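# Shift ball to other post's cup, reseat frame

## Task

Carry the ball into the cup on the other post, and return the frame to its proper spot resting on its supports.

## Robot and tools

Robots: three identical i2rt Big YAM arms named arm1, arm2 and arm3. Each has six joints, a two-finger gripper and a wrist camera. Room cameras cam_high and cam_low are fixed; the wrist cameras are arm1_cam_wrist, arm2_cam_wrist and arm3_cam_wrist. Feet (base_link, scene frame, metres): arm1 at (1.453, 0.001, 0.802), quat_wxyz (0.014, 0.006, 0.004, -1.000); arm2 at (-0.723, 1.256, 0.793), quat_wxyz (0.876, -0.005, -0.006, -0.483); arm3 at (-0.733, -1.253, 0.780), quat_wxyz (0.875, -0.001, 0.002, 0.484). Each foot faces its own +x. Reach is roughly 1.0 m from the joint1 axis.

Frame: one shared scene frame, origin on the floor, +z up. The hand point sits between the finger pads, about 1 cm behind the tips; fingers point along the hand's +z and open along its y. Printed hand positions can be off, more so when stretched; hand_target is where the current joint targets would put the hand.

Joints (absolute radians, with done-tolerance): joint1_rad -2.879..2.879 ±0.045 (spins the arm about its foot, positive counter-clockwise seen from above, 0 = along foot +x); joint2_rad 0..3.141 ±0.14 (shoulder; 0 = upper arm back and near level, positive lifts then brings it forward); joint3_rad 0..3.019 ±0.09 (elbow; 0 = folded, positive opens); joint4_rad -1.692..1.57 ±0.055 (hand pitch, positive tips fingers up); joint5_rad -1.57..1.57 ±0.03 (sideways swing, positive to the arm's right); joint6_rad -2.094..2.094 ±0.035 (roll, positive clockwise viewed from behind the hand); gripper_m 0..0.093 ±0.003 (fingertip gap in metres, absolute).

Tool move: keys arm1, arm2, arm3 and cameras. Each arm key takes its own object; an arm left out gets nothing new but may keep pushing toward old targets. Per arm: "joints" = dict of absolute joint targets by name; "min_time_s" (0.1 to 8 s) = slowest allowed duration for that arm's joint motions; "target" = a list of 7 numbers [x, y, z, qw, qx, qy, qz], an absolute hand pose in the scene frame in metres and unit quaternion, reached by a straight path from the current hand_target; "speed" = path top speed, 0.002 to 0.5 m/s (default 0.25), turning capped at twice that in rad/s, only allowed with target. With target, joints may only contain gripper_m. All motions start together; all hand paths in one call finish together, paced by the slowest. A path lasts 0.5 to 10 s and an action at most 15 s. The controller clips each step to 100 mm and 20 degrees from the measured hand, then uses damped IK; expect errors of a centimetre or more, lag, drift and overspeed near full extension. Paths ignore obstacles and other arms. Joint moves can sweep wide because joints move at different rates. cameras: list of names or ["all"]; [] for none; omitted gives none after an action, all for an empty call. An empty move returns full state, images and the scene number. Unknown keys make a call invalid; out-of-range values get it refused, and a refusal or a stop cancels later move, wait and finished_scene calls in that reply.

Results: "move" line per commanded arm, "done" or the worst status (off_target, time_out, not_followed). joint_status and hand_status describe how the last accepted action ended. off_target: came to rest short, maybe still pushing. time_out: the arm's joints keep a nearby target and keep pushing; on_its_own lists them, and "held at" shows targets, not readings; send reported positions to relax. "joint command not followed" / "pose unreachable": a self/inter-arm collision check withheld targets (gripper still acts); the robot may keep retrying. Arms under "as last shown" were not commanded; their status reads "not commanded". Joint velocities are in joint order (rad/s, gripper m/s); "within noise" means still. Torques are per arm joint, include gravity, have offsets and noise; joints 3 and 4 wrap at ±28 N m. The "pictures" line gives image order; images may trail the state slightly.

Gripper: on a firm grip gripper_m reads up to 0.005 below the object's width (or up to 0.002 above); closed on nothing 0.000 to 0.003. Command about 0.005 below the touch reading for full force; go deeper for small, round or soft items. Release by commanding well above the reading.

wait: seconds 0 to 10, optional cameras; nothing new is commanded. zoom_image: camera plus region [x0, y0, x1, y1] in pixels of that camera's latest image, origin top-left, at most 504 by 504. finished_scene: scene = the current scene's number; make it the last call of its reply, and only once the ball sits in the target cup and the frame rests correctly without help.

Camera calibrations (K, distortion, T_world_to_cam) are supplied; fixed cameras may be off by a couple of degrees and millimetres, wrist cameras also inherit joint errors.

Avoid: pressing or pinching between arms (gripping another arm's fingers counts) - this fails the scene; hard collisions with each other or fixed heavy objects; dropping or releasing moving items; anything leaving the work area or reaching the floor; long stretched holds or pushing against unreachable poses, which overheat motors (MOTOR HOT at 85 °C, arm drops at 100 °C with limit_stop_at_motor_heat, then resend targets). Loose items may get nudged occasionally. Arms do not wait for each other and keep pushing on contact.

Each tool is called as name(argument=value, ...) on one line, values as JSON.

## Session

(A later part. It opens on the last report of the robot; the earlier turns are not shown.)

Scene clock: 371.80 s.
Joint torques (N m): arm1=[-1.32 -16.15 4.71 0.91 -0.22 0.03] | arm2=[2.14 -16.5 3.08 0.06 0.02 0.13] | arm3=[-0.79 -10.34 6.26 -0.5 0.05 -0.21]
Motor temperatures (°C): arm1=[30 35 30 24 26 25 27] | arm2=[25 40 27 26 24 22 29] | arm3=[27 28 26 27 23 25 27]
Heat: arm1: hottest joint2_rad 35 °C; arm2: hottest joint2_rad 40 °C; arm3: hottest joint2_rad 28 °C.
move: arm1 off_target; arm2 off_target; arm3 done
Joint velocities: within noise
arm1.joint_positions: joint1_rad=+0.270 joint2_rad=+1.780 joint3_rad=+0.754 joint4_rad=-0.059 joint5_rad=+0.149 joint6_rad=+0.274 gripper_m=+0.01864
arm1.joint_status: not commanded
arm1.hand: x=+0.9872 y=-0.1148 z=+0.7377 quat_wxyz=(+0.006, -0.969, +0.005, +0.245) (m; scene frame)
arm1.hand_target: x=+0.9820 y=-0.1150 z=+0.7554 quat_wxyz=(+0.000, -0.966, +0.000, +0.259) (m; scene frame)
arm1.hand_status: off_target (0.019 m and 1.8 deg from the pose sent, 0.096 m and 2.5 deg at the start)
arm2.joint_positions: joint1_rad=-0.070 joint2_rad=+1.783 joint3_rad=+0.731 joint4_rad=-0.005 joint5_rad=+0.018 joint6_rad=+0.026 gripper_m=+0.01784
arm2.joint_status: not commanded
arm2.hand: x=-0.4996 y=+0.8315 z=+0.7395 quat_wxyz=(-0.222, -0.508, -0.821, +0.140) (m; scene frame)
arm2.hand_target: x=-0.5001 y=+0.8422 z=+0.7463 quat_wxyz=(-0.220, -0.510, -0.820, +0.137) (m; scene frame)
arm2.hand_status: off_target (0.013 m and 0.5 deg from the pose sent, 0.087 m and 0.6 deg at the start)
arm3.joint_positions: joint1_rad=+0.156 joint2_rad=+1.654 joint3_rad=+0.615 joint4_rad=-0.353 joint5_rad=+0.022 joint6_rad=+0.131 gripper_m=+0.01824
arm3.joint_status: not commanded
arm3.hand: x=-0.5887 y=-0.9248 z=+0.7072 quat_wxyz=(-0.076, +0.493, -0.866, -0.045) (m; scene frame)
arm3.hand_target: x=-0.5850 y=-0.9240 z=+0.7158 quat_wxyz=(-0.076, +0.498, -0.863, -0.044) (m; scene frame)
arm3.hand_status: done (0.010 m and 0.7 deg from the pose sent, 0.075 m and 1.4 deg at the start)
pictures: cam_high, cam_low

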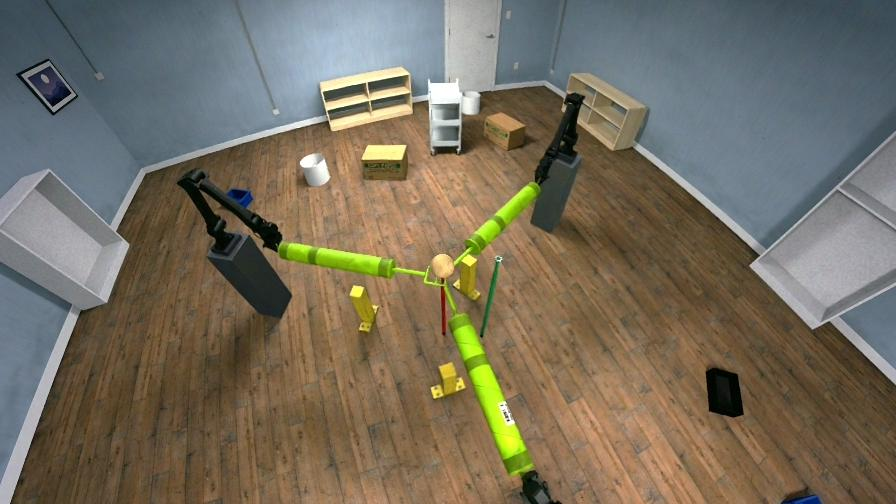

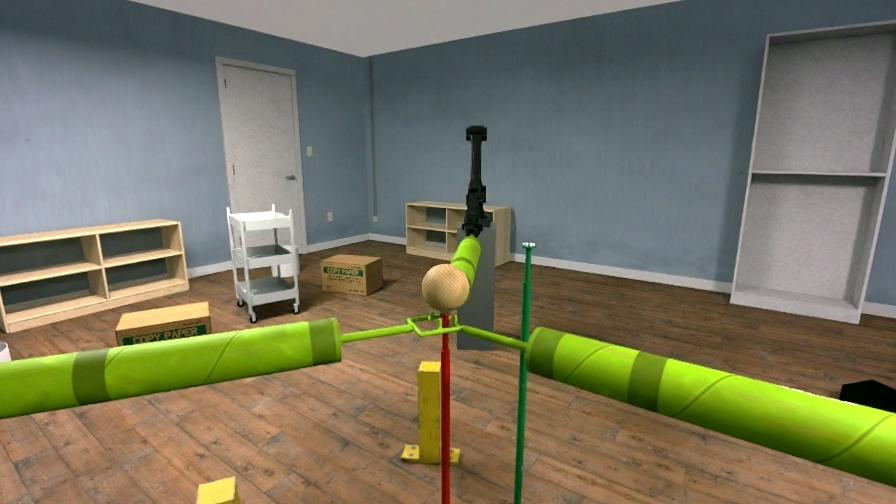

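move(arm1={"target": [0.985, -0.110, 0.820, 0, -0.9659, 0, 0.2588], "speed": 0.04}, arm2={"target": [-0.497, 0.8475, 0.813, 0.2197, 0.510, 0.820, -0.1367], "speed": 0.04}, arm3={"target": [-0.582, -0.919, 0.789, 0.0755, -0.498, 0.8627, 0.0436], "speed": 0.04}, cameras=["cam_high", "cam_low"])

zoom_image(camera="cam_low", region=[390, 240, 510, 360])

zoom_image(camera="cam_high", region=[395, 235, 475, 295])

Scene clock: 383.30 s.
Joint torques (N m): arm1=[-0.73 -14.86 7.57 0.06 -0.29 0.08] | arm2=[1.85 -15.44 5.9 -0.66 0.02 0.13] | arm3=[-0.73 -10.4 8.05 -1.06 0.08 -0.18]
Motor temperatures (°C): arm1=[30 36 30 24 26 25 27] | arm2=[25 39 28 26 24 22 30] | arm3=[27 28 27 27 23 25 27]
Heat: arm1: hottest joint2_rad 36 °C; arm2: hottest joint2_rad 39 °C; arm3: hottest joint2_rad 28 °C.
move: arm1 off_target; arm2 off_target; arm3 off_target
Joint velocities: within noise
arm1.joint_positions: joint1_rad=+0.252 joint2_rad=+1.608 joint3_rad=+0.757 joint4_rad=-0.231 joint5_rad=+0.145 joint6_rad=+0.259 gripper_m=+0.01864
arm1.joint_status: not commanded
arm1.hand: x=+0.9926 y=-0.1053 z=+0.7974 quat_wxyz=(+0.008, -0.969, +0.006, +0.246) (m; scene frame)
arm1.hand_target: x=+0.9851 y=-0.1099 z=+0.8195 quat_wxyz=(+0.000, -0.966, +0.000, +0.259) (m; scene frame)
arm1.hand_status: off_target (0.024 m and 1.9 deg from the pose sent, 0.082 m and 1.8 deg at the start)
arm2.joint_positions: joint1_rad=-0.054 joint2_rad=+1.604 joint3_rad=+0.740 joint4_rad=-0.195 joint5_rad=+0.024 joint6_rad=+0.037 gripper_m=+0.01784
arm2.joint_status: not commanded
arm2.hand: x=-0.4978 y=+0.8420 z=+0.8007 quat_wxyz=(-0.221, -0.507, -0.822, +0.139) (m; scene frame)
arm2.hand_target: x=-0.4970 y=+0.8473 z=+0.8125 quat_wxyz=(-0.220, -0.510, -0.820, +0.137) (m; scene frame)
arm2.hand_status: off_target (0.013 m and 0.5 deg from the pose sent, 0.075 m and 0.5 deg at the start)
arm3.joint_positions: joint1_rad=+0.153 joint2_rad=+1.481 joint3_rad=+0.689 joint4_rad=-0.594 joint5_rad=+0.021 joint6_rad=+0.126 gripper_m=+0.01824
arm3.joint_status: not commanded
arm3.hand: x=-0.5836 y=-0.9155 z=+0.7762 quat_wxyz=(-0.078, +0.493, -0.865, -0.047) (m; scene frame)
arm3.hand_target: x=-0.5820 y=-0.9188 z=+0.7884 quat_wxyz=(-0.076, +0.498, -0.863, -0.044) (m; scene frame)
arm3.hand_status: off_target (0.013 m and 0.7 deg from the pose sent, 0.082 m and 0.7 deg at the start)
pictures: cam_high, cam_low

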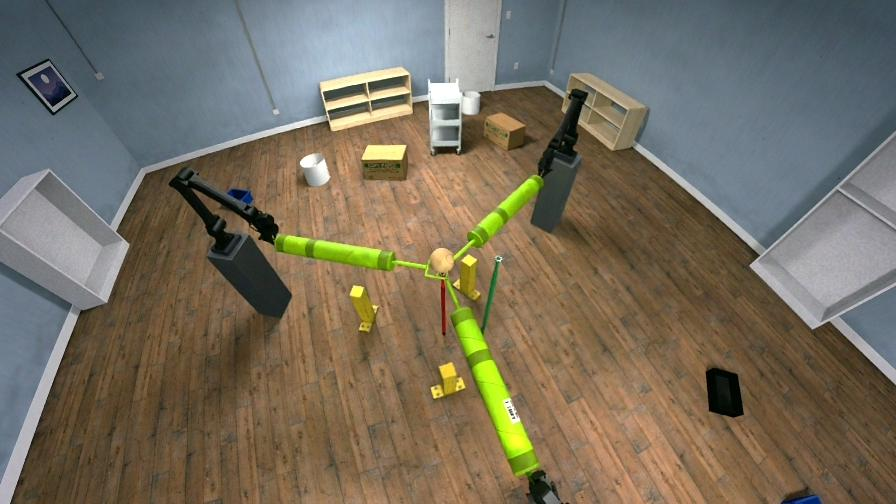

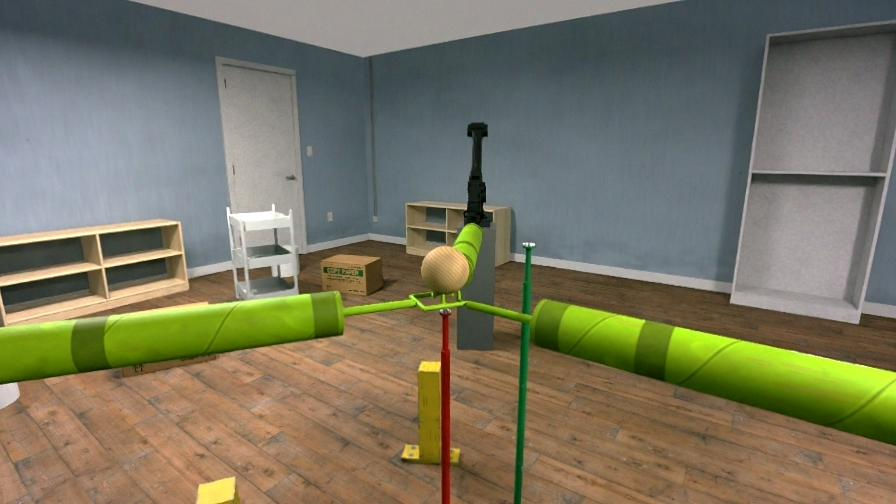

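Scaled by 4.200 from the camera's 896x504 image, which has a finer 1280x720 frame.

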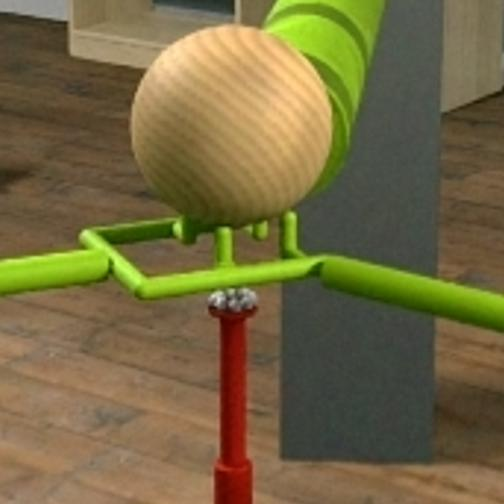

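Scaled by 6.300 from the camera's 896x504 image, which has a finer 1280x720 frame.

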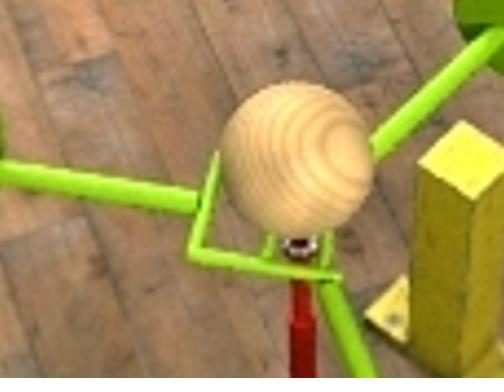

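move(arm1={"target": [0.985, -0.110, 0.950, 0, -0.9659, 0, 0.2588], "speed": 0.08}, arm2={"target": [-0.497, 0.8475, 0.943, 0.2197, 0.510, 0.820, -0.1367], "speed": 0.08}, arm3={"target": [-0.582, -0.919, 0.919, 0.0755, -0.498, 0.8627, 0.0436], "speed": 0.08})

move(arm1={"target": [1.079, 0.088, 0.950, 0, -0.9659, 0, 0.2588], "speed": 0.08}, arm2={"target": [-0.403, 1.0455, 0.943, 0.2197, 0.510, 0.820, -0.1367], "speed": 0.08}, arm3={"target": [-0.488, -0.721, 0.919, 0.0755, -0.498, 0.8627, 0.0436], "speed": 0.08}, cameras=["cam_high", "cam_low"])

zoom_image(camera="cam_low", region=[450, 180, 570, 300])

zoom_image(camera="cam_high", region=[440, 215, 520, 275])

Scene clock: 400.13 s.
Joint torques (N m): arm1=[-0.79 -14.1 11.54 -0.12 -0.22 0.08] | arm2=[1.79 -14.92 9.46 -1.06 -0.05 0.12] | arm3=[-0.62 -9.93 11.56 -1.81 0.09 -0.17]
Motor temperatures (°C): arm1=[30 36 32 24 26 25 27] | arm2=[25 37 30 26 24 22 30] | arm3=[27 28 30 27 23 25 27]
Heat: arm1: hottest joint2_rad 36 °C; arm2: hottest joint2_rad 37 °C; arm3: hottest joint3_rad 30 °C.
move: arm1 off_target; arm2 off_target; arm3 off_target
Joint velocities: within noise
arm1.joint_positions: joint1_rad=+0.251 joint2_rad=+1.387 joint3_rad=+0.901 joint4_rad=-0.618 joint5_rad=+0.143 joint6_rad=+0.257 gripper_m=+0.01864
arm1.joint_status: not commanded
arm1.hand: x=+0.9946 y=-0.1053 z=+0.9126 quat_wxyz=(+0.010, -0.972, +0.005, +0.236) (m; scene frame)
arm1.hand_target: x=+0.9858 y=-0.1096 z=+0.9493 quat_wxyz=(+0.000, -0.966, +0.000, +0.259) (m; scene frame)
arm1.hand_status: off_target (0.039 m and 3.0 deg from the pose sent, 0.153 m and 1.9 deg at the start)
arm2.joint_positions: joint1_rad=-0.054 joint2_rad=+1.384 joint3_rad=+0.890 joint4_rad=-0.586 joint5_rad=+0.025 joint6_rad=+0.037 gripper_m=+0.01784
arm2.joint_status: not commanded
arm2.hand: x=-0.4987 y=+0.8437 z=+0.9160 quat_wxyz=(-0.212, -0.508, -0.824, +0.134) (m; scene frame)
arm2.hand_target: x=-0.4970 y=+0.8473 z=+0.9421 quat_wxyz=(-0.220, -0.510, -0.820, +0.137) (m; scene frame)
arm2.hand_status: off_target (0.027 m and 1.0 deg from the pose sent, 0.142 m and 0.5 deg at the start)
arm3.joint_positions: joint1_rad=+0.153 joint2_rad=+1.274 joint3_rad=+0.869 joint4_rad=-0.989 joint5_rad=+0.021 joint6_rad=+0.126 gripper_m=+0.01824
arm3.joint_status: not commanded
arm3.hand: x=-0.5827 y=-0.9140 z=+0.8958 quat_wxyz=(-0.075, +0.494, -0.865, -0.044) (m; scene frame)
arm3.hand_target: x=-0.5821 y=-0.9188 z=+0.9180 quat_wxyz=(-0.076, +0.498, -0.863, -0.044) (m; scene frame)
arm3.hand_status: off_target (0.024 m and 0.6 deg from the pose sent, 0.143 m and 0.7 deg at the start)
pictures: none

Scene clock: 403.60 s.
Joint torques (N m): arm1=[-2.14 -9.58 9.32 0.61 -0.71 -0.02] | arm2=[3.72 -11.75 7.71 -0.28 0.19 0.21] | arm3=[-0.91 -14.86 13.07 -1.1 0.02 -0.25]
Motor temperatures (°C): arm1=[30 36 32 24 26 25 27] | arm2=[25 37 30 26 24 22 30] | arm3=[27 29 31 27 23 25 27]
Heat: arm1: hottest joint2_rad 36 °C; arm2: hottest joint2_rad 37 °C; arm3: hottest joint3_rad 31 °C.
move: arm1 off_target; arm2 off_target; arm3 off_target
Joint velocities: within noise
arm1.joint_positions: joint1_rad=-0.319 joint2_rad=+1.117 joint3_rad=+0.713 joint4_rad=-0.694 joint5_rad=-0.143 joint6_rad=-0.240 gripper_m=+0.01864
arm1.joint_status: not commanded
arm1.hand: x=+1.0800 y=+0.0849 z=+0.9294 quat_wxyz=(-0.002, -0.971, +0.007, +0.238) (m; scene frame)
arm1.hand_target: x=+1.0789 y=+0.0879 z=+0.9493 quat_wxyz=(+0.001, -0.966, +0.000, +0.259) (m; scene frame)
arm1.hand_status: off_target (0.021 m and 2.6 deg from the pose sent, 0.214 m and 3.0 deg at the start)
arm2.joint_positions: joint1_rad=+0.528 joint2_rad=+1.198 joint3_rad=+0.777 joint4_rad=-0.755 joint5_rad=+0.300 joint6_rad=+0.577 gripper_m=+0.01784
arm2.joint_status: not commanded
arm2.hand: x=-0.4037 y=+1.0328 z=+0.9286 quat_wxyz=(-0.207, -0.513, -0.821, +0.141) (m; scene frame)
arm2.hand_target: x=-0.4030 y=+1.0447 z=+0.9421 quat_wxyz=(-0.220, -0.510, -0.820, +0.136) (m; scene frame)
arm2.hand_status: off_target (0.019 m and 1.6 deg from the pose sent, 0.225 m and 1.1 deg at the start)
arm3.joint_positions: joint1_rad=+0.144 joint2_rad=+1.796 joint3_rad=+1.486 joint4_rad=-1.077 joint5_rad=+0.020 joint6_rad=+0.121 gripper_m=+0.01824
arm3.joint_status: not commanded
arm3.hand: x=-0.4946 y=-0.7222 z=+0.9010 quat_wxyz=(-0.077, +0.492, -0.866, -0.046) (m; scene frame)
arm3.hand_target: x=-0.4881 y=-0.7213 z=+0.9190 quat_wxyz=(-0.077, +0.498, -0.863, -0.044) (m; scene frame)
arm3.hand_status: off_target (0.019 m and 0.9 deg from the pose sent, 0.216 m and 0.6 deg at the start)
pictures: cam_high, cam_low

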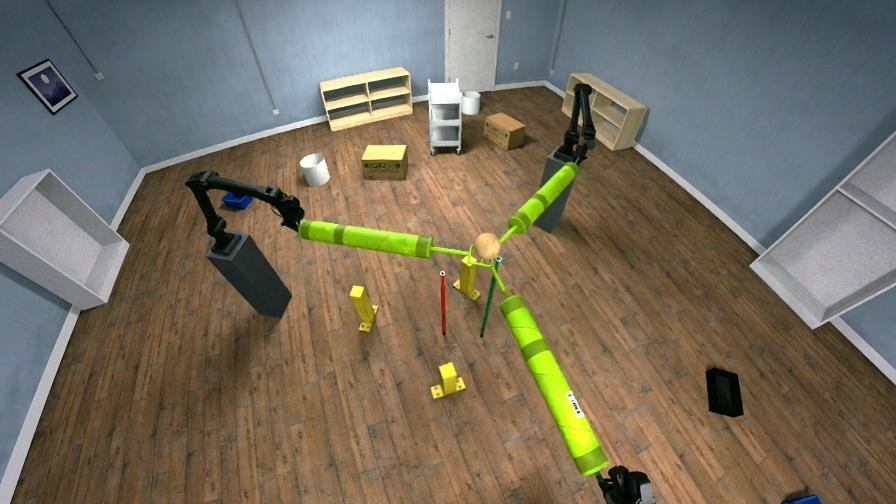

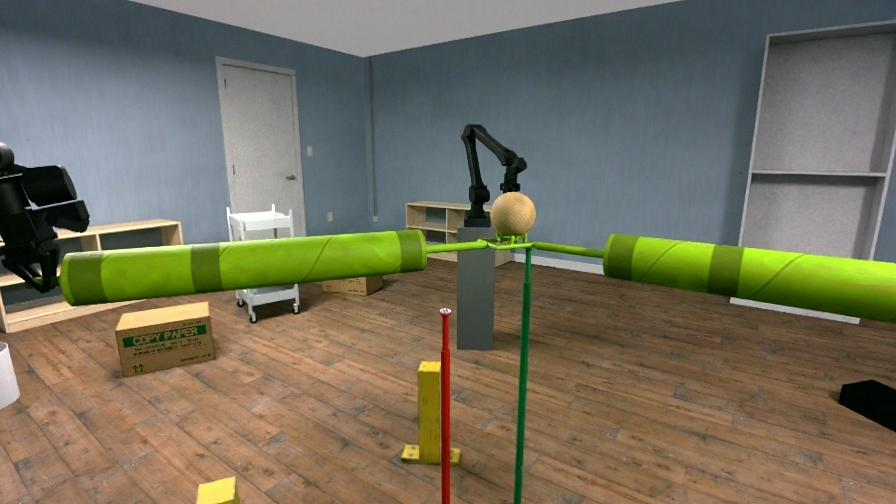

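Scaled by 4.200 from the camera's 896x504 image, which has a finer 1280x720 frame.

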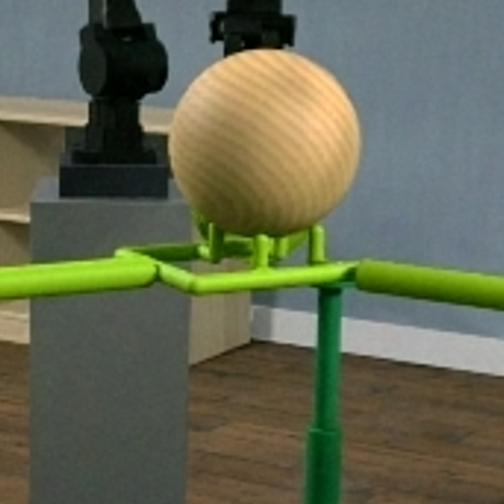

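Scaled by 6.300 from the camera's 896x504 image, which has a finer 1280x720 frame.

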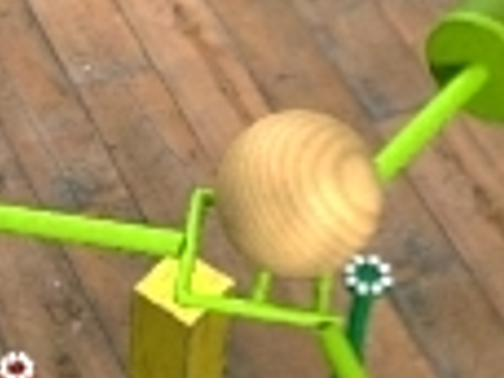

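move(arm1={"target": [1.079, 0.088, 0.982, 0, -0.9659, 0, 0.2588], "speed": 0.06}, arm2={"target": [-0.403, 1.0455, 0.975, 0.2197, 0.510, 0.820, -0.1367], "speed": 0.06}, arm3={"target": [-0.488, -0.721, 0.957, 0.0755, -0.498, 0.8627, 0.0436], "speed": 0.06})

move(arm1={"target": [1.104, 0.141, 0.982, 0, -0.9659, 0, 0.2588], "speed": 0.06}, arm2={"target": [-0.378, 1.0985, 0.975, 0.2197, 0.510, 0.820, -0.1367], "speed": 0.06}, arm3={"target": [-0.463, -0.668, 0.957, 0.0755, -0.498, 0.8627, 0.0436], "speed": 0.06}, cameras=["cam_high", "cam_low"])

zoom_image(camera="cam_low", region=[470, 170, 590, 290])

zoom_image(camera="cam_high", region=[455, 210, 535, 270])

Scene clock: 421.33 s.
Joint torques (N m): arm1=[-1.55 -9.52 12.14 -0.83 -0.74 0.05] | arm2=[3.37 -11.52 10.65 -1.46 0.17 0.18] | arm3=[-0.79 -16.62 13.35 -1.4 0.03 -0.22]
Motor temperatures (°C): arm1=[30 34 33 24 26 25 27] | arm2=[25 36 33 26 24 22 30] | arm3=[27 30 36 27 23 25 27]
Heat: arm1: hottest joint2_rad 34 °C; arm2: hottest joint2_rad 36 °C; arm3: hottest joint3_rad 36 °C.
move: arm1 off_target; arm2 off_target; arm3 off_target
Joint velocities: within noise
arm1.joint_positions: joint1_rad=-0.326 joint2_rad=+1.087 joint3_rad=+0.745 joint4_rad=-0.756 joint5_rad=-0.144 joint6_rad=-0.248 gripper_m=+0.01864
arm1.joint_status: not commanded
arm1.hand: x=+1.0828 y=+0.0866 z=+0.9482 quat_wxyz=(+0.000, -0.971, +0.006, +0.238) (m; scene frame)
arm1.hand_target: x=+1.0792 y=+0.0877 z=+0.9808 quat_wxyz=(+0.001, -0.966, +0.000, +0.259) (m; scene frame)
arm1.hand_status: off_target (0.034 m and 2.5 deg from the pose sent, 0.053 m and 2.5 deg at the start)
arm2.joint_positions: joint1_rad=+0.530 joint2_rad=+1.165 joint3_rad=+0.802 joint4_rad=-0.814 joint5_rad=+0.300 joint6_rad=+0.577 gripper_m=+0.01785
arm2.joint_status: not commanded
arm2.hand: x=-0.4072 y=+1.0357 z=+0.9461 quat_wxyz=(-0.207, -0.512, -0.821, +0.141) (m; scene frame)
arm2.hand_target: x=-0.4033 y=+1.0448 z=+0.9737 quat_wxyz=(-0.220, -0.510, -0.820, +0.136) (m; scene frame)
arm2.hand_status: off_target (0.031 m and 1.6 deg from the pose sent, 0.048 m and 1.6 deg at the start)
arm3.joint_positions: joint1_rad=+0.143 joint2_rad=+1.796 joint3_rad=+1.553 joint4_rad=-1.165 joint5_rad=+0.020 joint6_rad=+0.119 gripper_m=+0.01824
arm3.joint_status: not commanded
arm3.hand: x=-0.4934 y=-0.7206 z=+0.9248 quat_wxyz=(-0.069, +0.493, -0.866, -0.039) (m; scene frame)
arm3.hand_target: x=-0.4884 y=-0.7215 z=+0.9565 quat_wxyz=(-0.077, +0.498, -0.863, -0.044) (m; scene frame)
arm3.hand_status: off_target (0.033 m and 1.1 deg from the pose sent, 0.057 m and 0.9 deg at the start)
pictures: none

Scene clock: 423.10 s.
Joint torques (N m): arm1=[-1.9 -9 11.92 -1.05 -0.81 0.02] | arm2=[4.07 -9.76 10.96 -1.42 0.03 0.26] | arm3=[-0.97 -17.2 14.11 -1.2 0.06 -0.23]
Motor temperatures (°C): arm1=[30 34 34 24 26 25 27] | arm2=[25 36 33 26 24 22 30] | arm3=[27 30 37 27 23 25 27]
Heat: arm1: hottest joint2_rad 34 °C; arm2: hottest joint2_rad 36 °C; arm3: hottest joint3_rad 37 °C.
move: arm1 off_target; arm2 off_target; arm3 off_target
Joint velocities: within noise
arm1.joint_positions: joint1_rad=-0.520 joint2_rad=+1.083 joint3_rad=+0.751 joint4_rad=-0.788 joint5_rad=-0.237 joint6_rad=-0.422 gripper_m=+0.01864
arm1.joint_status: not commanded
arm1.hand: x=+1.1047 y=+0.1389 z=+0.9523 quat_wxyz=(-0.001, -0.970, +0.006, +0.244) (m; scene frame)
arm1.hand_target: x=+1.1039 y=+0.1407 z=+0.9809 quat_wxyz=(+0.001, -0.966, +0.000, +0.259) (m; scene frame)
arm1.hand_status: off_target (0.030 m and 1.9 deg from the pose sent, 0.067 m and 2.5 deg at the start)
arm2.joint_positions: joint1_rad=+0.706 joint2_rad=+1.165 joint3_rad=+0.821 joint4_rad=-0.879 joint5_rad=+0.374 joint6_rad=+0.750 gripper_m=+0.01785
arm2.joint_status: not commanded
arm2.hand: x=-0.3855 y=+1.0860 z=+0.9523 quat_wxyz=(-0.213, -0.512, -0.819, +0.145) (m; scene frame)
arm2.hand_target: x=-0.3785 y=+1.0979 z=+0.9742 quat_wxyz=(-0.220, -0.510, -0.820, +0.136) (m; scene frame)
arm2.hand_status: off_target (0.027 m and 1.3 deg from the pose sent, 0.075 m and 1.6 deg at the start)
arm3.joint_positions: joint1_rad=+0.143 joint2_rad=+1.936 joint3_rad=+1.777 joint4_rad=-1.243 joint5_rad=+0.019 joint6_rad=+0.119 gripper_m=+0.01824
arm3.joint_status: not commanded
arm3.hand: x=-0.4710 y=-0.6695 z=+0.9318 quat_wxyz=(-0.071, +0.493, -0.866, -0.042) (m; scene frame)
arm3.hand_target: x=-0.4635 y=-0.6686 z=+0.9568 quat_wxyz=(-0.077, +0.498, -0.863, -0.044) (m; scene frame)
arm3.hand_status: off_target (0.026 m and 0.9 deg from the pose sent, 0.069 m and 1.1 deg at the start)
pictures: cam_high, cam_low

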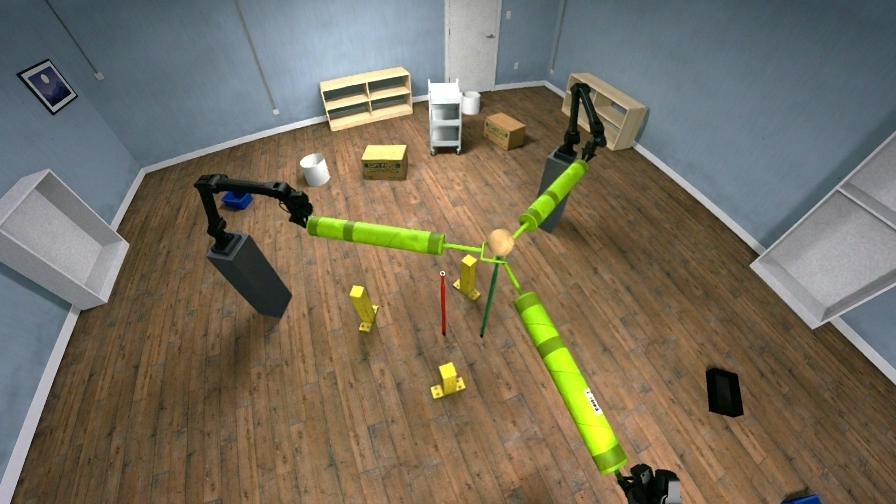

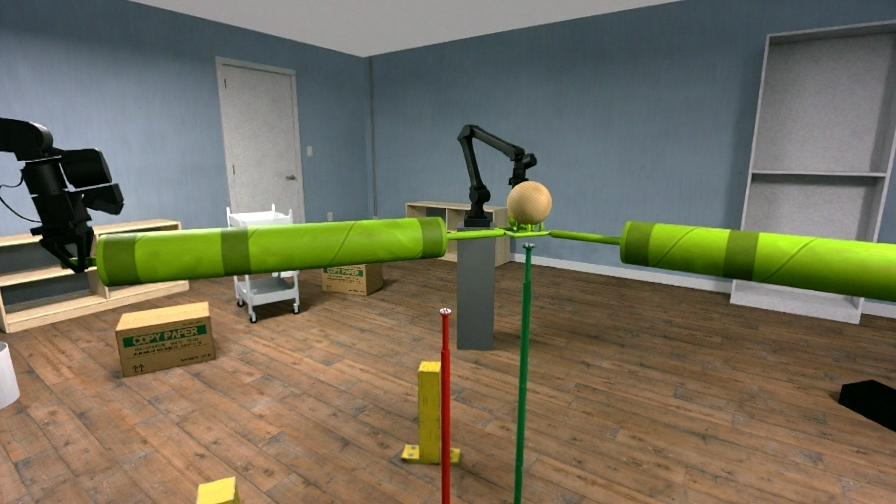

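Scaled by 4.200 from the camera's 896x504 image, which has a finer 1280x720 frame.

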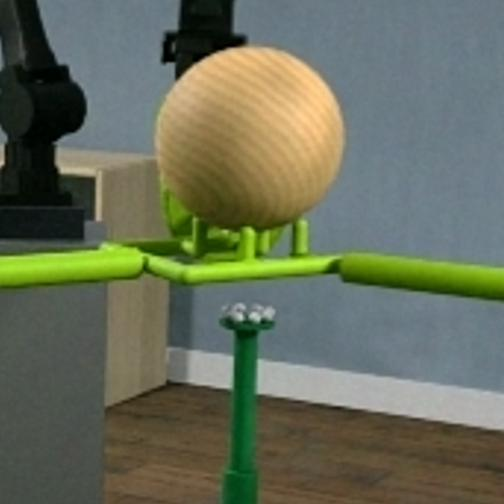

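Scaled by 6.300 from the camera's 896x504 image, which has a finer 1280x720 frame.

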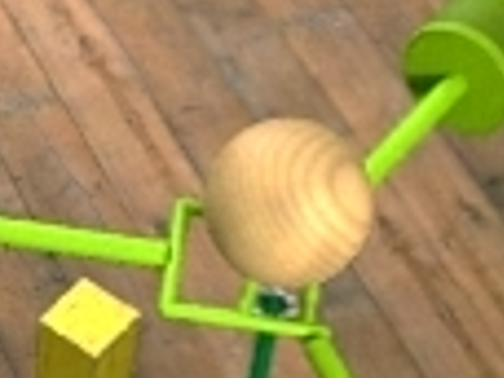

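move(arm1={"target": [1.104, 0.147, 0.940, 0, -0.9659, 0, 0.2588], "speed": 0.06}, arm2={"target": [-0.378, 1.1045, 0.933, 0.2197, 0.510, 0.820, -0.1367], "speed": 0.06}, arm3={"target": [-0.463, -0.662, 0.915, 0.0755, -0.498, 0.8627, 0.0436], "speed": 0.06}, cameras=["cam_high", "cam_low"])

zoom_image(camera="cam_low", region=[470, 170, 590, 290])

zoom_image(camera="cam_high", region=[455, 210, 535, 270])

Scene clock: 448.20 s.
Joint torques (N m): arm1=[-1.61 -7.88 8.62 1.02 -0.97 0.06] | arm2=[3.66 -8.82 7.13 0.34 0.17 0.23] | arm3=[-0.62 -17.61 10.5 0.4 0.17 -0.19]
Motor temperatures (°C): arm1=[30 33 40 24 27 25 27] | arm2=[25 34 36 26 23 22 30] | arm3=[27 33 45 27 23 25 28]
Heat: arm1: hottest joint3_rad 40 °C; arm2: hottest joint3_rad 36 °C; arm3: hottest joint3_rad 45 °C.
move: arm1 done; arm2 off_target; arm3 done
Joint velocities: within noise
arm1.joint_positions: joint1_rad=-0.541 joint2_rad=+1.118 joint3_rad=+0.711 joint4_rad=-0.714 joint5_rad=-0.241 joint6_rad=-0.443 gripper_m=+0.01864
arm1.joint_status: not commanded
arm1.hand: x=+1.1054 y=+0.1468 z=+0.9298 quat_wxyz=(+0.002, -0.969, +0.006, +0.245) (m; scene frame)
arm1.hand_target: x=+1.1040 y=+0.1470 z=+0.9399 quat_wxyz=(+0.000, -0.966, +0.000, +0.259) (m; scene frame)
arm1.hand_status: done (0.010 m and 1.8 deg from the pose sent, 0.015 m and 1.9 deg at the start)
arm2.joint_positions: joint1_rad=+0.733 joint2_rad=+1.191 joint3_rad=+0.789 joint4_rad=-0.816 joint5_rad=+0.379 joint6_rad=+0.775 gripper_m=+0.01785
arm2.joint_status: not commanded
arm2.hand: x=-0.3786 y=+1.0934 z=+0.9344 quat_wxyz=(-0.219, -0.512, -0.818, +0.142) (m; scene frame)
arm2.hand_target: x=-0.3781 y=+1.1042 z=+0.9330 quat_wxyz=(-0.220, -0.510, -0.820, +0.137) (m; scene frame)
arm2.hand_status: off_target (0.011 m and 0.6 deg from the pose sent, 0.028 m and 1.3 deg at the start)
arm3.joint_positions: joint1_rad=+0.143 joint2_rad=+1.973 joint3_rad=+1.767 joint4_rad=-1.195 joint5_rad=+0.017 joint6_rad=+0.119 gripper_m=+0.01824
arm3.joint_status: not commanded
arm3.hand: x=-0.4678 y=-0.6612 z=+0.9063 quat_wxyz=(-0.071, +0.493, -0.866, -0.043) (m; scene frame)
arm3.hand_target: x=-0.4631 y=-0.6619 z=+0.9149 quat_wxyz=(-0.076, +0.498, -0.863, -0.044) (m; scene frame)
arm3.hand_status: done (0.010 m and 0.9 deg from the pose sent, 0.020 m and 0.9 deg at the start)
pictures: cam_high, cam_low

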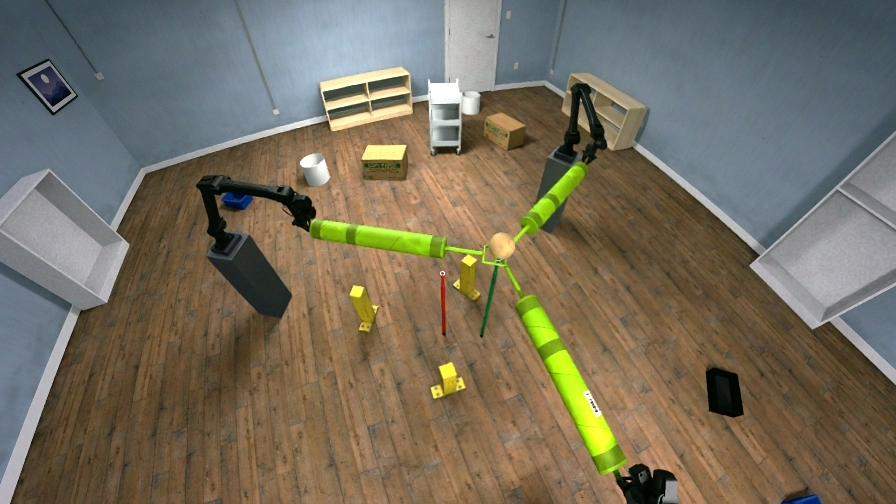

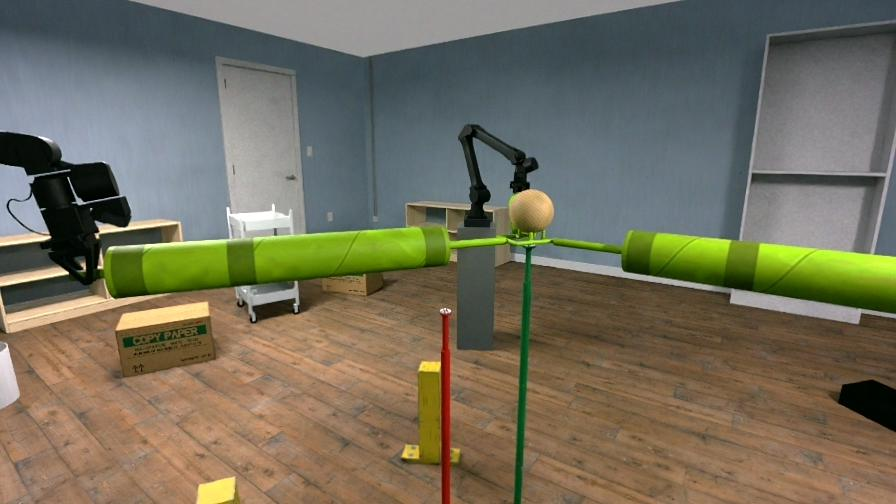

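Scaled by 4.200 from the camera's 896x504 image, which has a finer 1280x720 frame.

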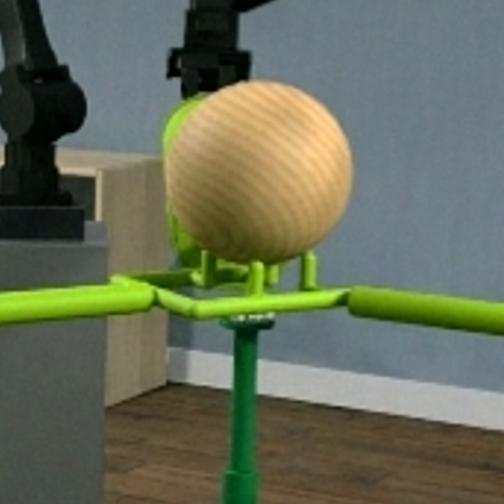

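Scaled by 6.300 from the camera's 896x504 image, which has a finer 1280x720 frame.

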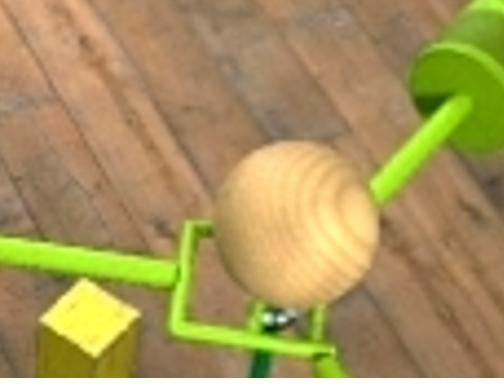

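move(arm1={"target": [1.100, 0.148, 0.924, 0, -0.9659, 0, 0.2588], "speed": 0.05}, arm2={"target": [-0.382, 1.1055, 0.917, 0.2197, 0.510, 0.820, -0.1367], "speed": 0.05}, arm3={"target": [-0.467, -0.661, 0.901, 0.0755, -0.498, 0.8627, 0.0436], "speed": 0.05}, cameras=["cam_high", "cam_low"])

zoom_image(camera="cam_low", region=[470, 170, 590, 290])

zoom_image(camera="cam_high", region=[455, 210, 535, 270])

Scene clock: 462.23 s.
Joint torques (N m): arm1=[-1.2 -7.88 8.38 1.09 -0.91 0.1] | arm2=[3.66 -8.47 6.9 0.38 0.05 0.23] | arm3=[-0.26 -17.49 10.35 0.44 0.27 -0.14]
Motor temperatures (°C): arm1=[30 32 40 24 27 25 27] | arm2=[25 33 37 26 23 22 30] | arm3=[27 35 43 27 23 25 28]
Heat: arm1: hottest joint3_rad 40 °C; arm2: hottest joint3_rad 37 °C; arm3: hottest joint3_rad 43 °C.
move: arm1 done; arm2 off_target; arm3 done
Joint velocities: within noise
arm1.joint_positions: joint1_rad=-0.541 joint2_rad=+1.150 joint3_rad=+0.690 joint4_rad=-0.659 joint5_rad=-0.241 joint6_rad=-0.443 gripper_m=+0.01864
arm1.joint_status: not commanded
arm1.hand: x=+1.1022 y=+0.1489 z=+0.9149 quat_wxyz=(+0.003, -0.969, +0.005, +0.246) (m; scene frame)
arm1.hand_target: x=+1.1000 y=+0.1480 z=+0.9240 quat_wxyz=(+0.000, -0.966, +0.000, +0.259) (m; scene frame)
arm1.hand_status: done (0.009 m and 1.6 deg from the pose sent, 0.008 m and 1.8 deg at the start)
arm2.joint_positions: joint1_rad=+0.733 joint2_rad=+1.197 joint3_rad=+0.752 joint4_rad=-0.769 joint5_rad=+0.382 joint6_rad=+0.775 gripper_m=+0.01785
arm2.joint_status: not commanded
arm2.hand: x=-0.3823 y=+1.0938 z=+0.9203 quat_wxyz=(-0.221, -0.512, -0.818, +0.142) (m; scene frame)
arm2.hand_target: x=-0.3821 y=+1.1051 z=+0.9170 quat_wxyz=(-0.220, -0.510, -0.820, +0.137) (m; scene frame)
arm2.hand_status: off_target (0.012 m and 0.8 deg from the pose sent, 0.021 m and 0.6 deg at the start)
arm3.joint_positions: joint1_rad=+0.146 joint2_rad=+1.978 joint3_rad=+1.740 joint4_rad=-1.162 joint5_rad=+0.016 joint6_rad=+0.120 gripper_m=+0.01824
arm3.joint_status: not commanded
arm3.hand: x=-0.4698 y=-0.6610 z=+0.8939 quat_wxyz=(-0.071, +0.493, -0.866, -0.044) (m; scene frame)
arm3.hand_target: x=-0.4670 y=-0.6610 z=+0.9011 quat_wxyz=(-0.076, +0.498, -0.863, -0.044) (m; scene frame)
arm3.hand_status: done (0.008 m and 0.8 deg from the pose sent, 0.005 m and 0.9 deg at the start)
pictures: cam_high, cam_low

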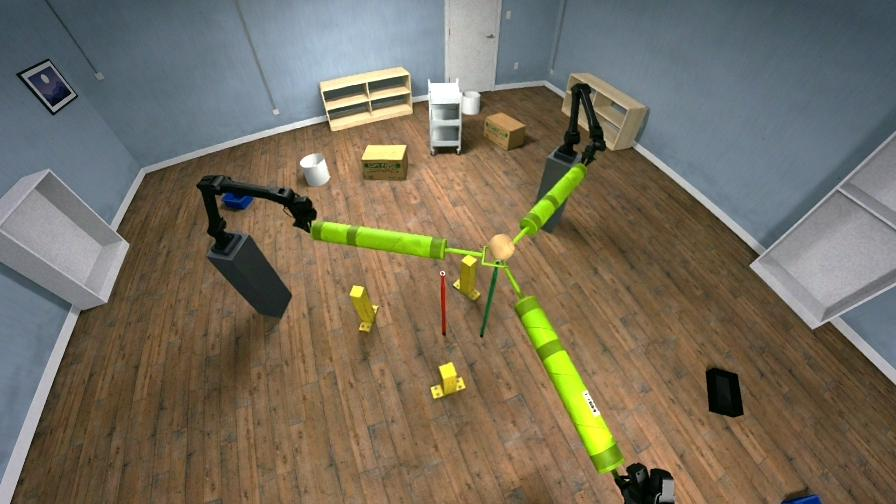

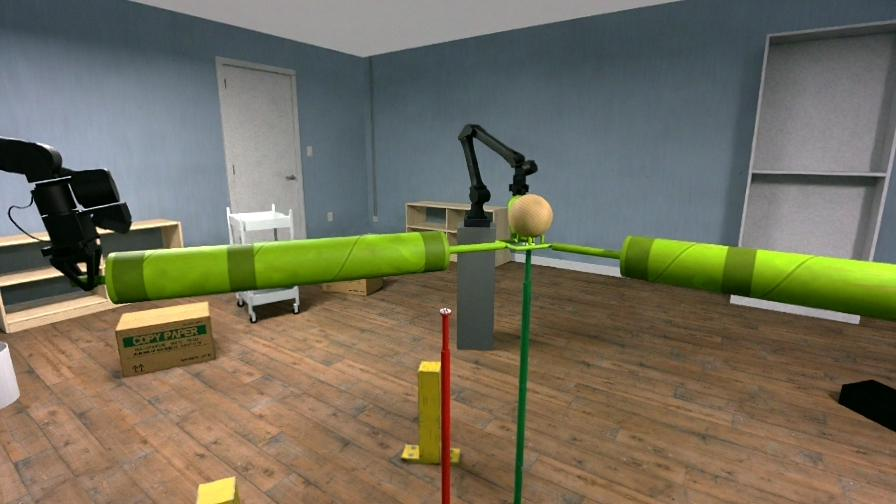

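Scaled by 4.200 from the camera's 896x504 image, which has a finer 1280x720 frame.

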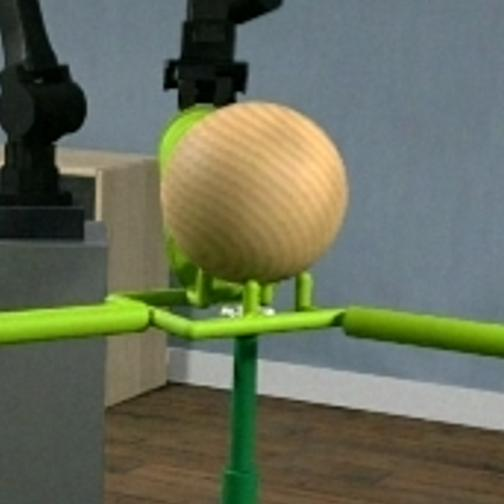

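Scaled by 6.300 from the camera's 896x504 image, which has a finer 1280x720 frame.

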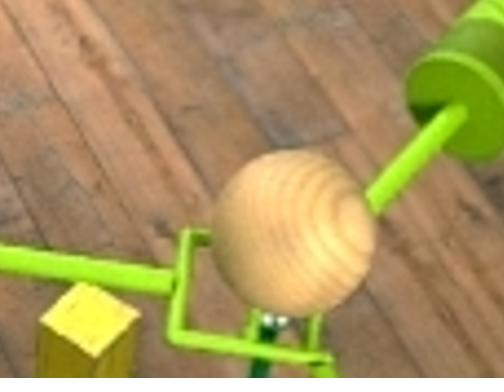

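move(arm1={"target": [1.099, 0.148, 0.903, 0, -0.9659, 0, 0.2588], "speed": 0.03}, arm2={"target": [-0.383, 1.1055, 0.896, 0.2197, 0.510, 0.820, -0.1367], "speed": 0.03}, arm3={"target": [-0.468, -0.661, 0.880, 0.0755, -0.498, 0.8627, 0.0436], "speed": 0.03})

move(arm1={"target": [1.099, 0.148, 0.871, 0, -0.9659, 0, 0.2588], "speed": 0.05}, arm2={"target": [-0.383, 1.1055, 0.864, 0.2197, 0.510, 0.820, -0.1367], "speed": 0.05}, arm3={"target": [-0.468, -0.661, 0.848, 0.0755, -0.498, 0.8627, 0.0436], "speed": 0.05}, cameras=["cam_high", "cam_low"])

zoom_image(camera="cam_low", region=[470, 170, 590, 290])

zoom_image(camera="cam_high", region=[455, 210, 535, 270])

Scene clock: 472.93 s.
Joint torques (N m): arm1=[-1.03 -7.24 7.98 1.26 -0.86 0.12] | arm2=[3.6 -8.18 6.46 0.49 0.04 0.23] | arm3=[-0.15 -17.26 9.94 0.57 0.28 -0.12]
Motor temperatures (°C): arm1=[30 31 38 24 28 25 28] | arm2=[25 32 37 26 23 22 30] | arm3=[27 35 40 27 23 25 28]
Heat: arm1: hottest joint3_rad 38 °C; arm2: hottest joint3_rad 37 °C; arm3: hottest joint3_rad 40 °C.
move: arm1 done; arm2 off_target; arm3 done
Joint velocities: within noise
arm1.joint_positions: joint1_rad=-0.541 joint2_rad=+1.180 joint3_rad=+0.657 joint4_rad=-0.591 joint5_rad=-0.241 joint6_rad=-0.443 gripper_m=+0.01864
arm1.joint_status: not commanded
arm1.hand: x=+1.1017 y=+0.1494 z=+0.8967 quat_wxyz=(+0.004, -0.969, +0.005, +0.248) (m; scene frame)
arm1.hand_target: x=+1.0990 y=+0.1480 z=+0.9029 quat_wxyz=(+0.000, -0.966, +0.000, +0.259) (m; scene frame)
arm1.hand_status: done (0.007 m and 1.5 deg from the pose sent, 0.012 m and 1.7 deg at the start)
arm2.joint_positions: joint1_rad=+0.733 joint2_rad=+1.219 joint3_rad=+0.715 joint4_rad=-0.705 joint5_rad=+0.382 joint6_rad=+0.775 gripper_m=+0.01785
arm2.joint_status: not commanded
arm2.hand: x=-0.3826 y=+1.0937 z=+0.9023 quat_wxyz=(-0.224, -0.512, -0.817, +0.142) (m; scene frame)
arm2.hand_target: x=-0.3832 y=+1.1051 z=+0.8962 quat_wxyz=(-0.220, -0.510, -0.820, +0.137) (m; scene frame)
arm2.hand_status: off_target (0.013 m and 0.8 deg from the pose sent, 0.027 m and 0.8 deg at the start)
arm3.joint_positions: joint1_rad=+0.146 joint2_rad=+1.988 joint3_rad=+1.709 joint4_rad=-1.116 joint5_rad=+0.016 joint6_rad=+0.120 gripper_m=+0.01824
arm3.joint_status: not commanded
arm3.hand: x=-0.4701 y=-0.6609 z=+0.8766 quat_wxyz=(-0.073, +0.493, -0.866, -0.045) (m; scene frame)
arm3.hand_target: x=-0.4680 y=-0.6610 z=+0.8799 quat_wxyz=(-0.075, +0.498, -0.863, -0.044) (m; scene frame)
arm3.hand_status: done (0.004 m and 0.7 deg from the pose sent, 0.014 m and 0.8 deg at the start)
pictures: none

Scene clock: 474.17 s.
Joint torques (N m): arm1=[-0.91 -7.88 7.25 1.32 -0.81 0.13] | arm2=[3.6 -8.29 5.94 0.58 0.02 0.25] | arm3=[-0.21 -17.08 9.7 0.58 0.27 -0.13]
Motor temperatures (°C): arm1=[30 31 38 24 28 25 28] | arm2=[25 32 37 26 23 22 30] | arm3=[27 35 40 27 23 25 28]
Heat: arm1: hottest joint3_rad 38 °C; arm2: hottest joint3_rad 37 °C; arm3: hottest joint3_rad 40 °C.
move: arm1 done; arm2 off_target; arm3 done
Joint velocities: within noise
arm1.joint_positions: joint1_rad=-0.541 joint2_rad=+1.241 joint3_rad=+0.608 joint4_rad=-0.479 joint5_rad=-0.242 joint6_rad=-0.443 gripper_m=+0.01864
arm1.joint_status: not commanded
arm1.hand: x=+1.1013 y=+0.1499 z=+0.8661 quat_wxyz=(+0.004, -0.968, +0.005, +0.249) (m; scene frame)
arm1.hand_target: x=+1.0989 y=+0.1480 z=+0.8710 quat_wxyz=(+0.000, -0.966, +0.000, +0.259) (m; scene frame)
arm1.hand_status: done (0.006 m and 1.3 deg from the pose sent, 0.026 m and 1.5 deg at the start)
arm2.joint_positions: joint1_rad=+0.735 joint2_rad=+1.276 joint3_rad=+0.665 joint4_rad=-0.599 joint5_rad=+0.383 joint6_rad=+0.775 gripper_m=+0.01785
arm2.joint_status: not commanded
arm2.hand: x=-0.3822 y=+1.0937 z=+0.8710 quat_wxyz=(-0.224, -0.511, -0.817, +0.142) (m; scene frame)
arm2.hand_target: x=-0.3833 y=+1.1052 z=+0.8641 quat_wxyz=(-0.220, -0.510, -0.820, +0.137) (m; scene frame)
arm2.hand_status: off_target (0.014 m and 0.9 deg from the pose sent, 0.040 m and 0.8 deg at the start)
arm3.joint_positions: joint1_rad=+0.146 joint2_rad=+2.011 joint3_rad=+1.664 joint4_rad=-1.045 joint5_rad=+0.016 joint6_rad=+0.121 gripper_m=+0.01824
arm3.joint_status: not commanded
arm3.hand: x=-0.4700 y=-0.6607 z=+0.8470 quat_wxyz=(-0.075, +0.493, -0.865, -0.046) (m; scene frame)
arm3.hand_target: x=-0.4680 y=-0.6610 z=+0.8479 quat_wxyz=(-0.075, +0.498, -0.863, -0.044) (m; scene frame)
arm3.hand_status: done (0.002 m and 0.7 deg from the pose sent, 0.029 m and 0.7 deg at the start)
pictures: cam_high, cam_low

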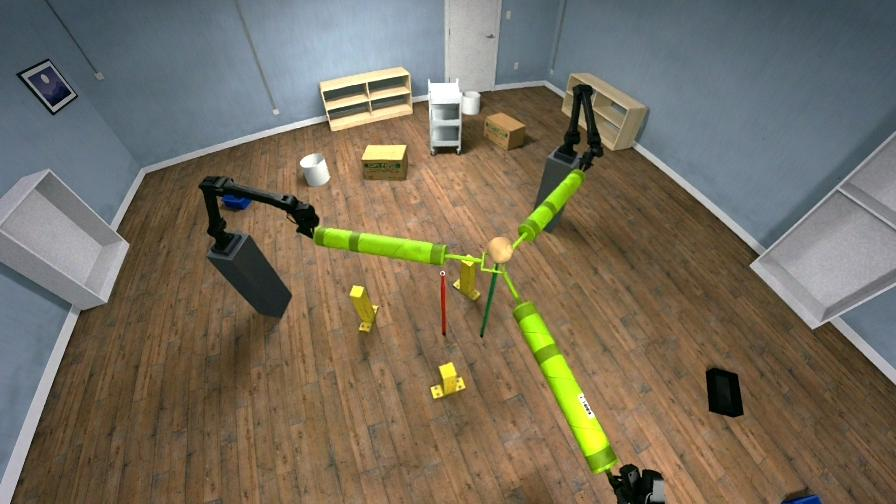

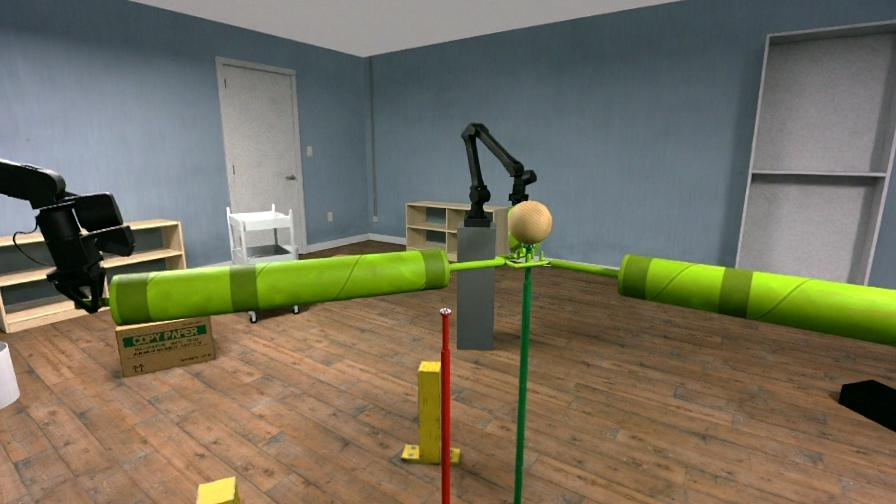

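Scaled by 4.200 from the camera's 896x504 image, which has a finer 1280x720 frame.

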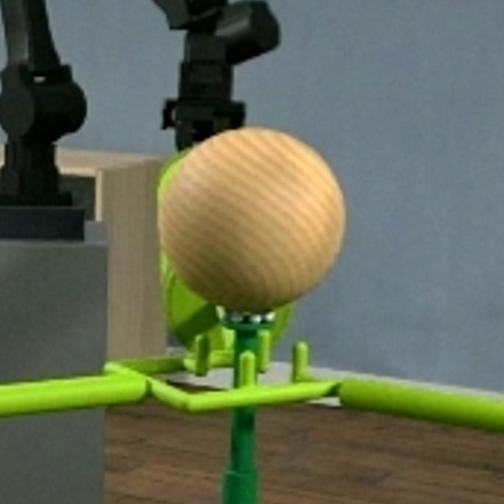

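Scaled by 6.300 from the camera's 896x504 image, which has a finer 1280x720 frame.

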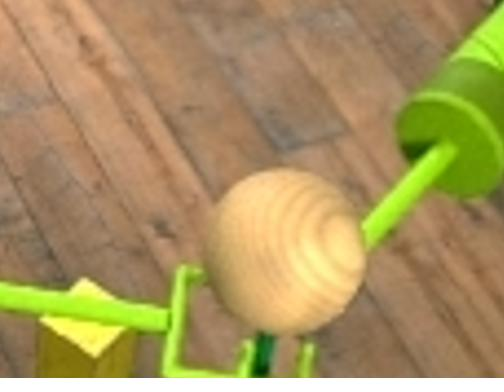

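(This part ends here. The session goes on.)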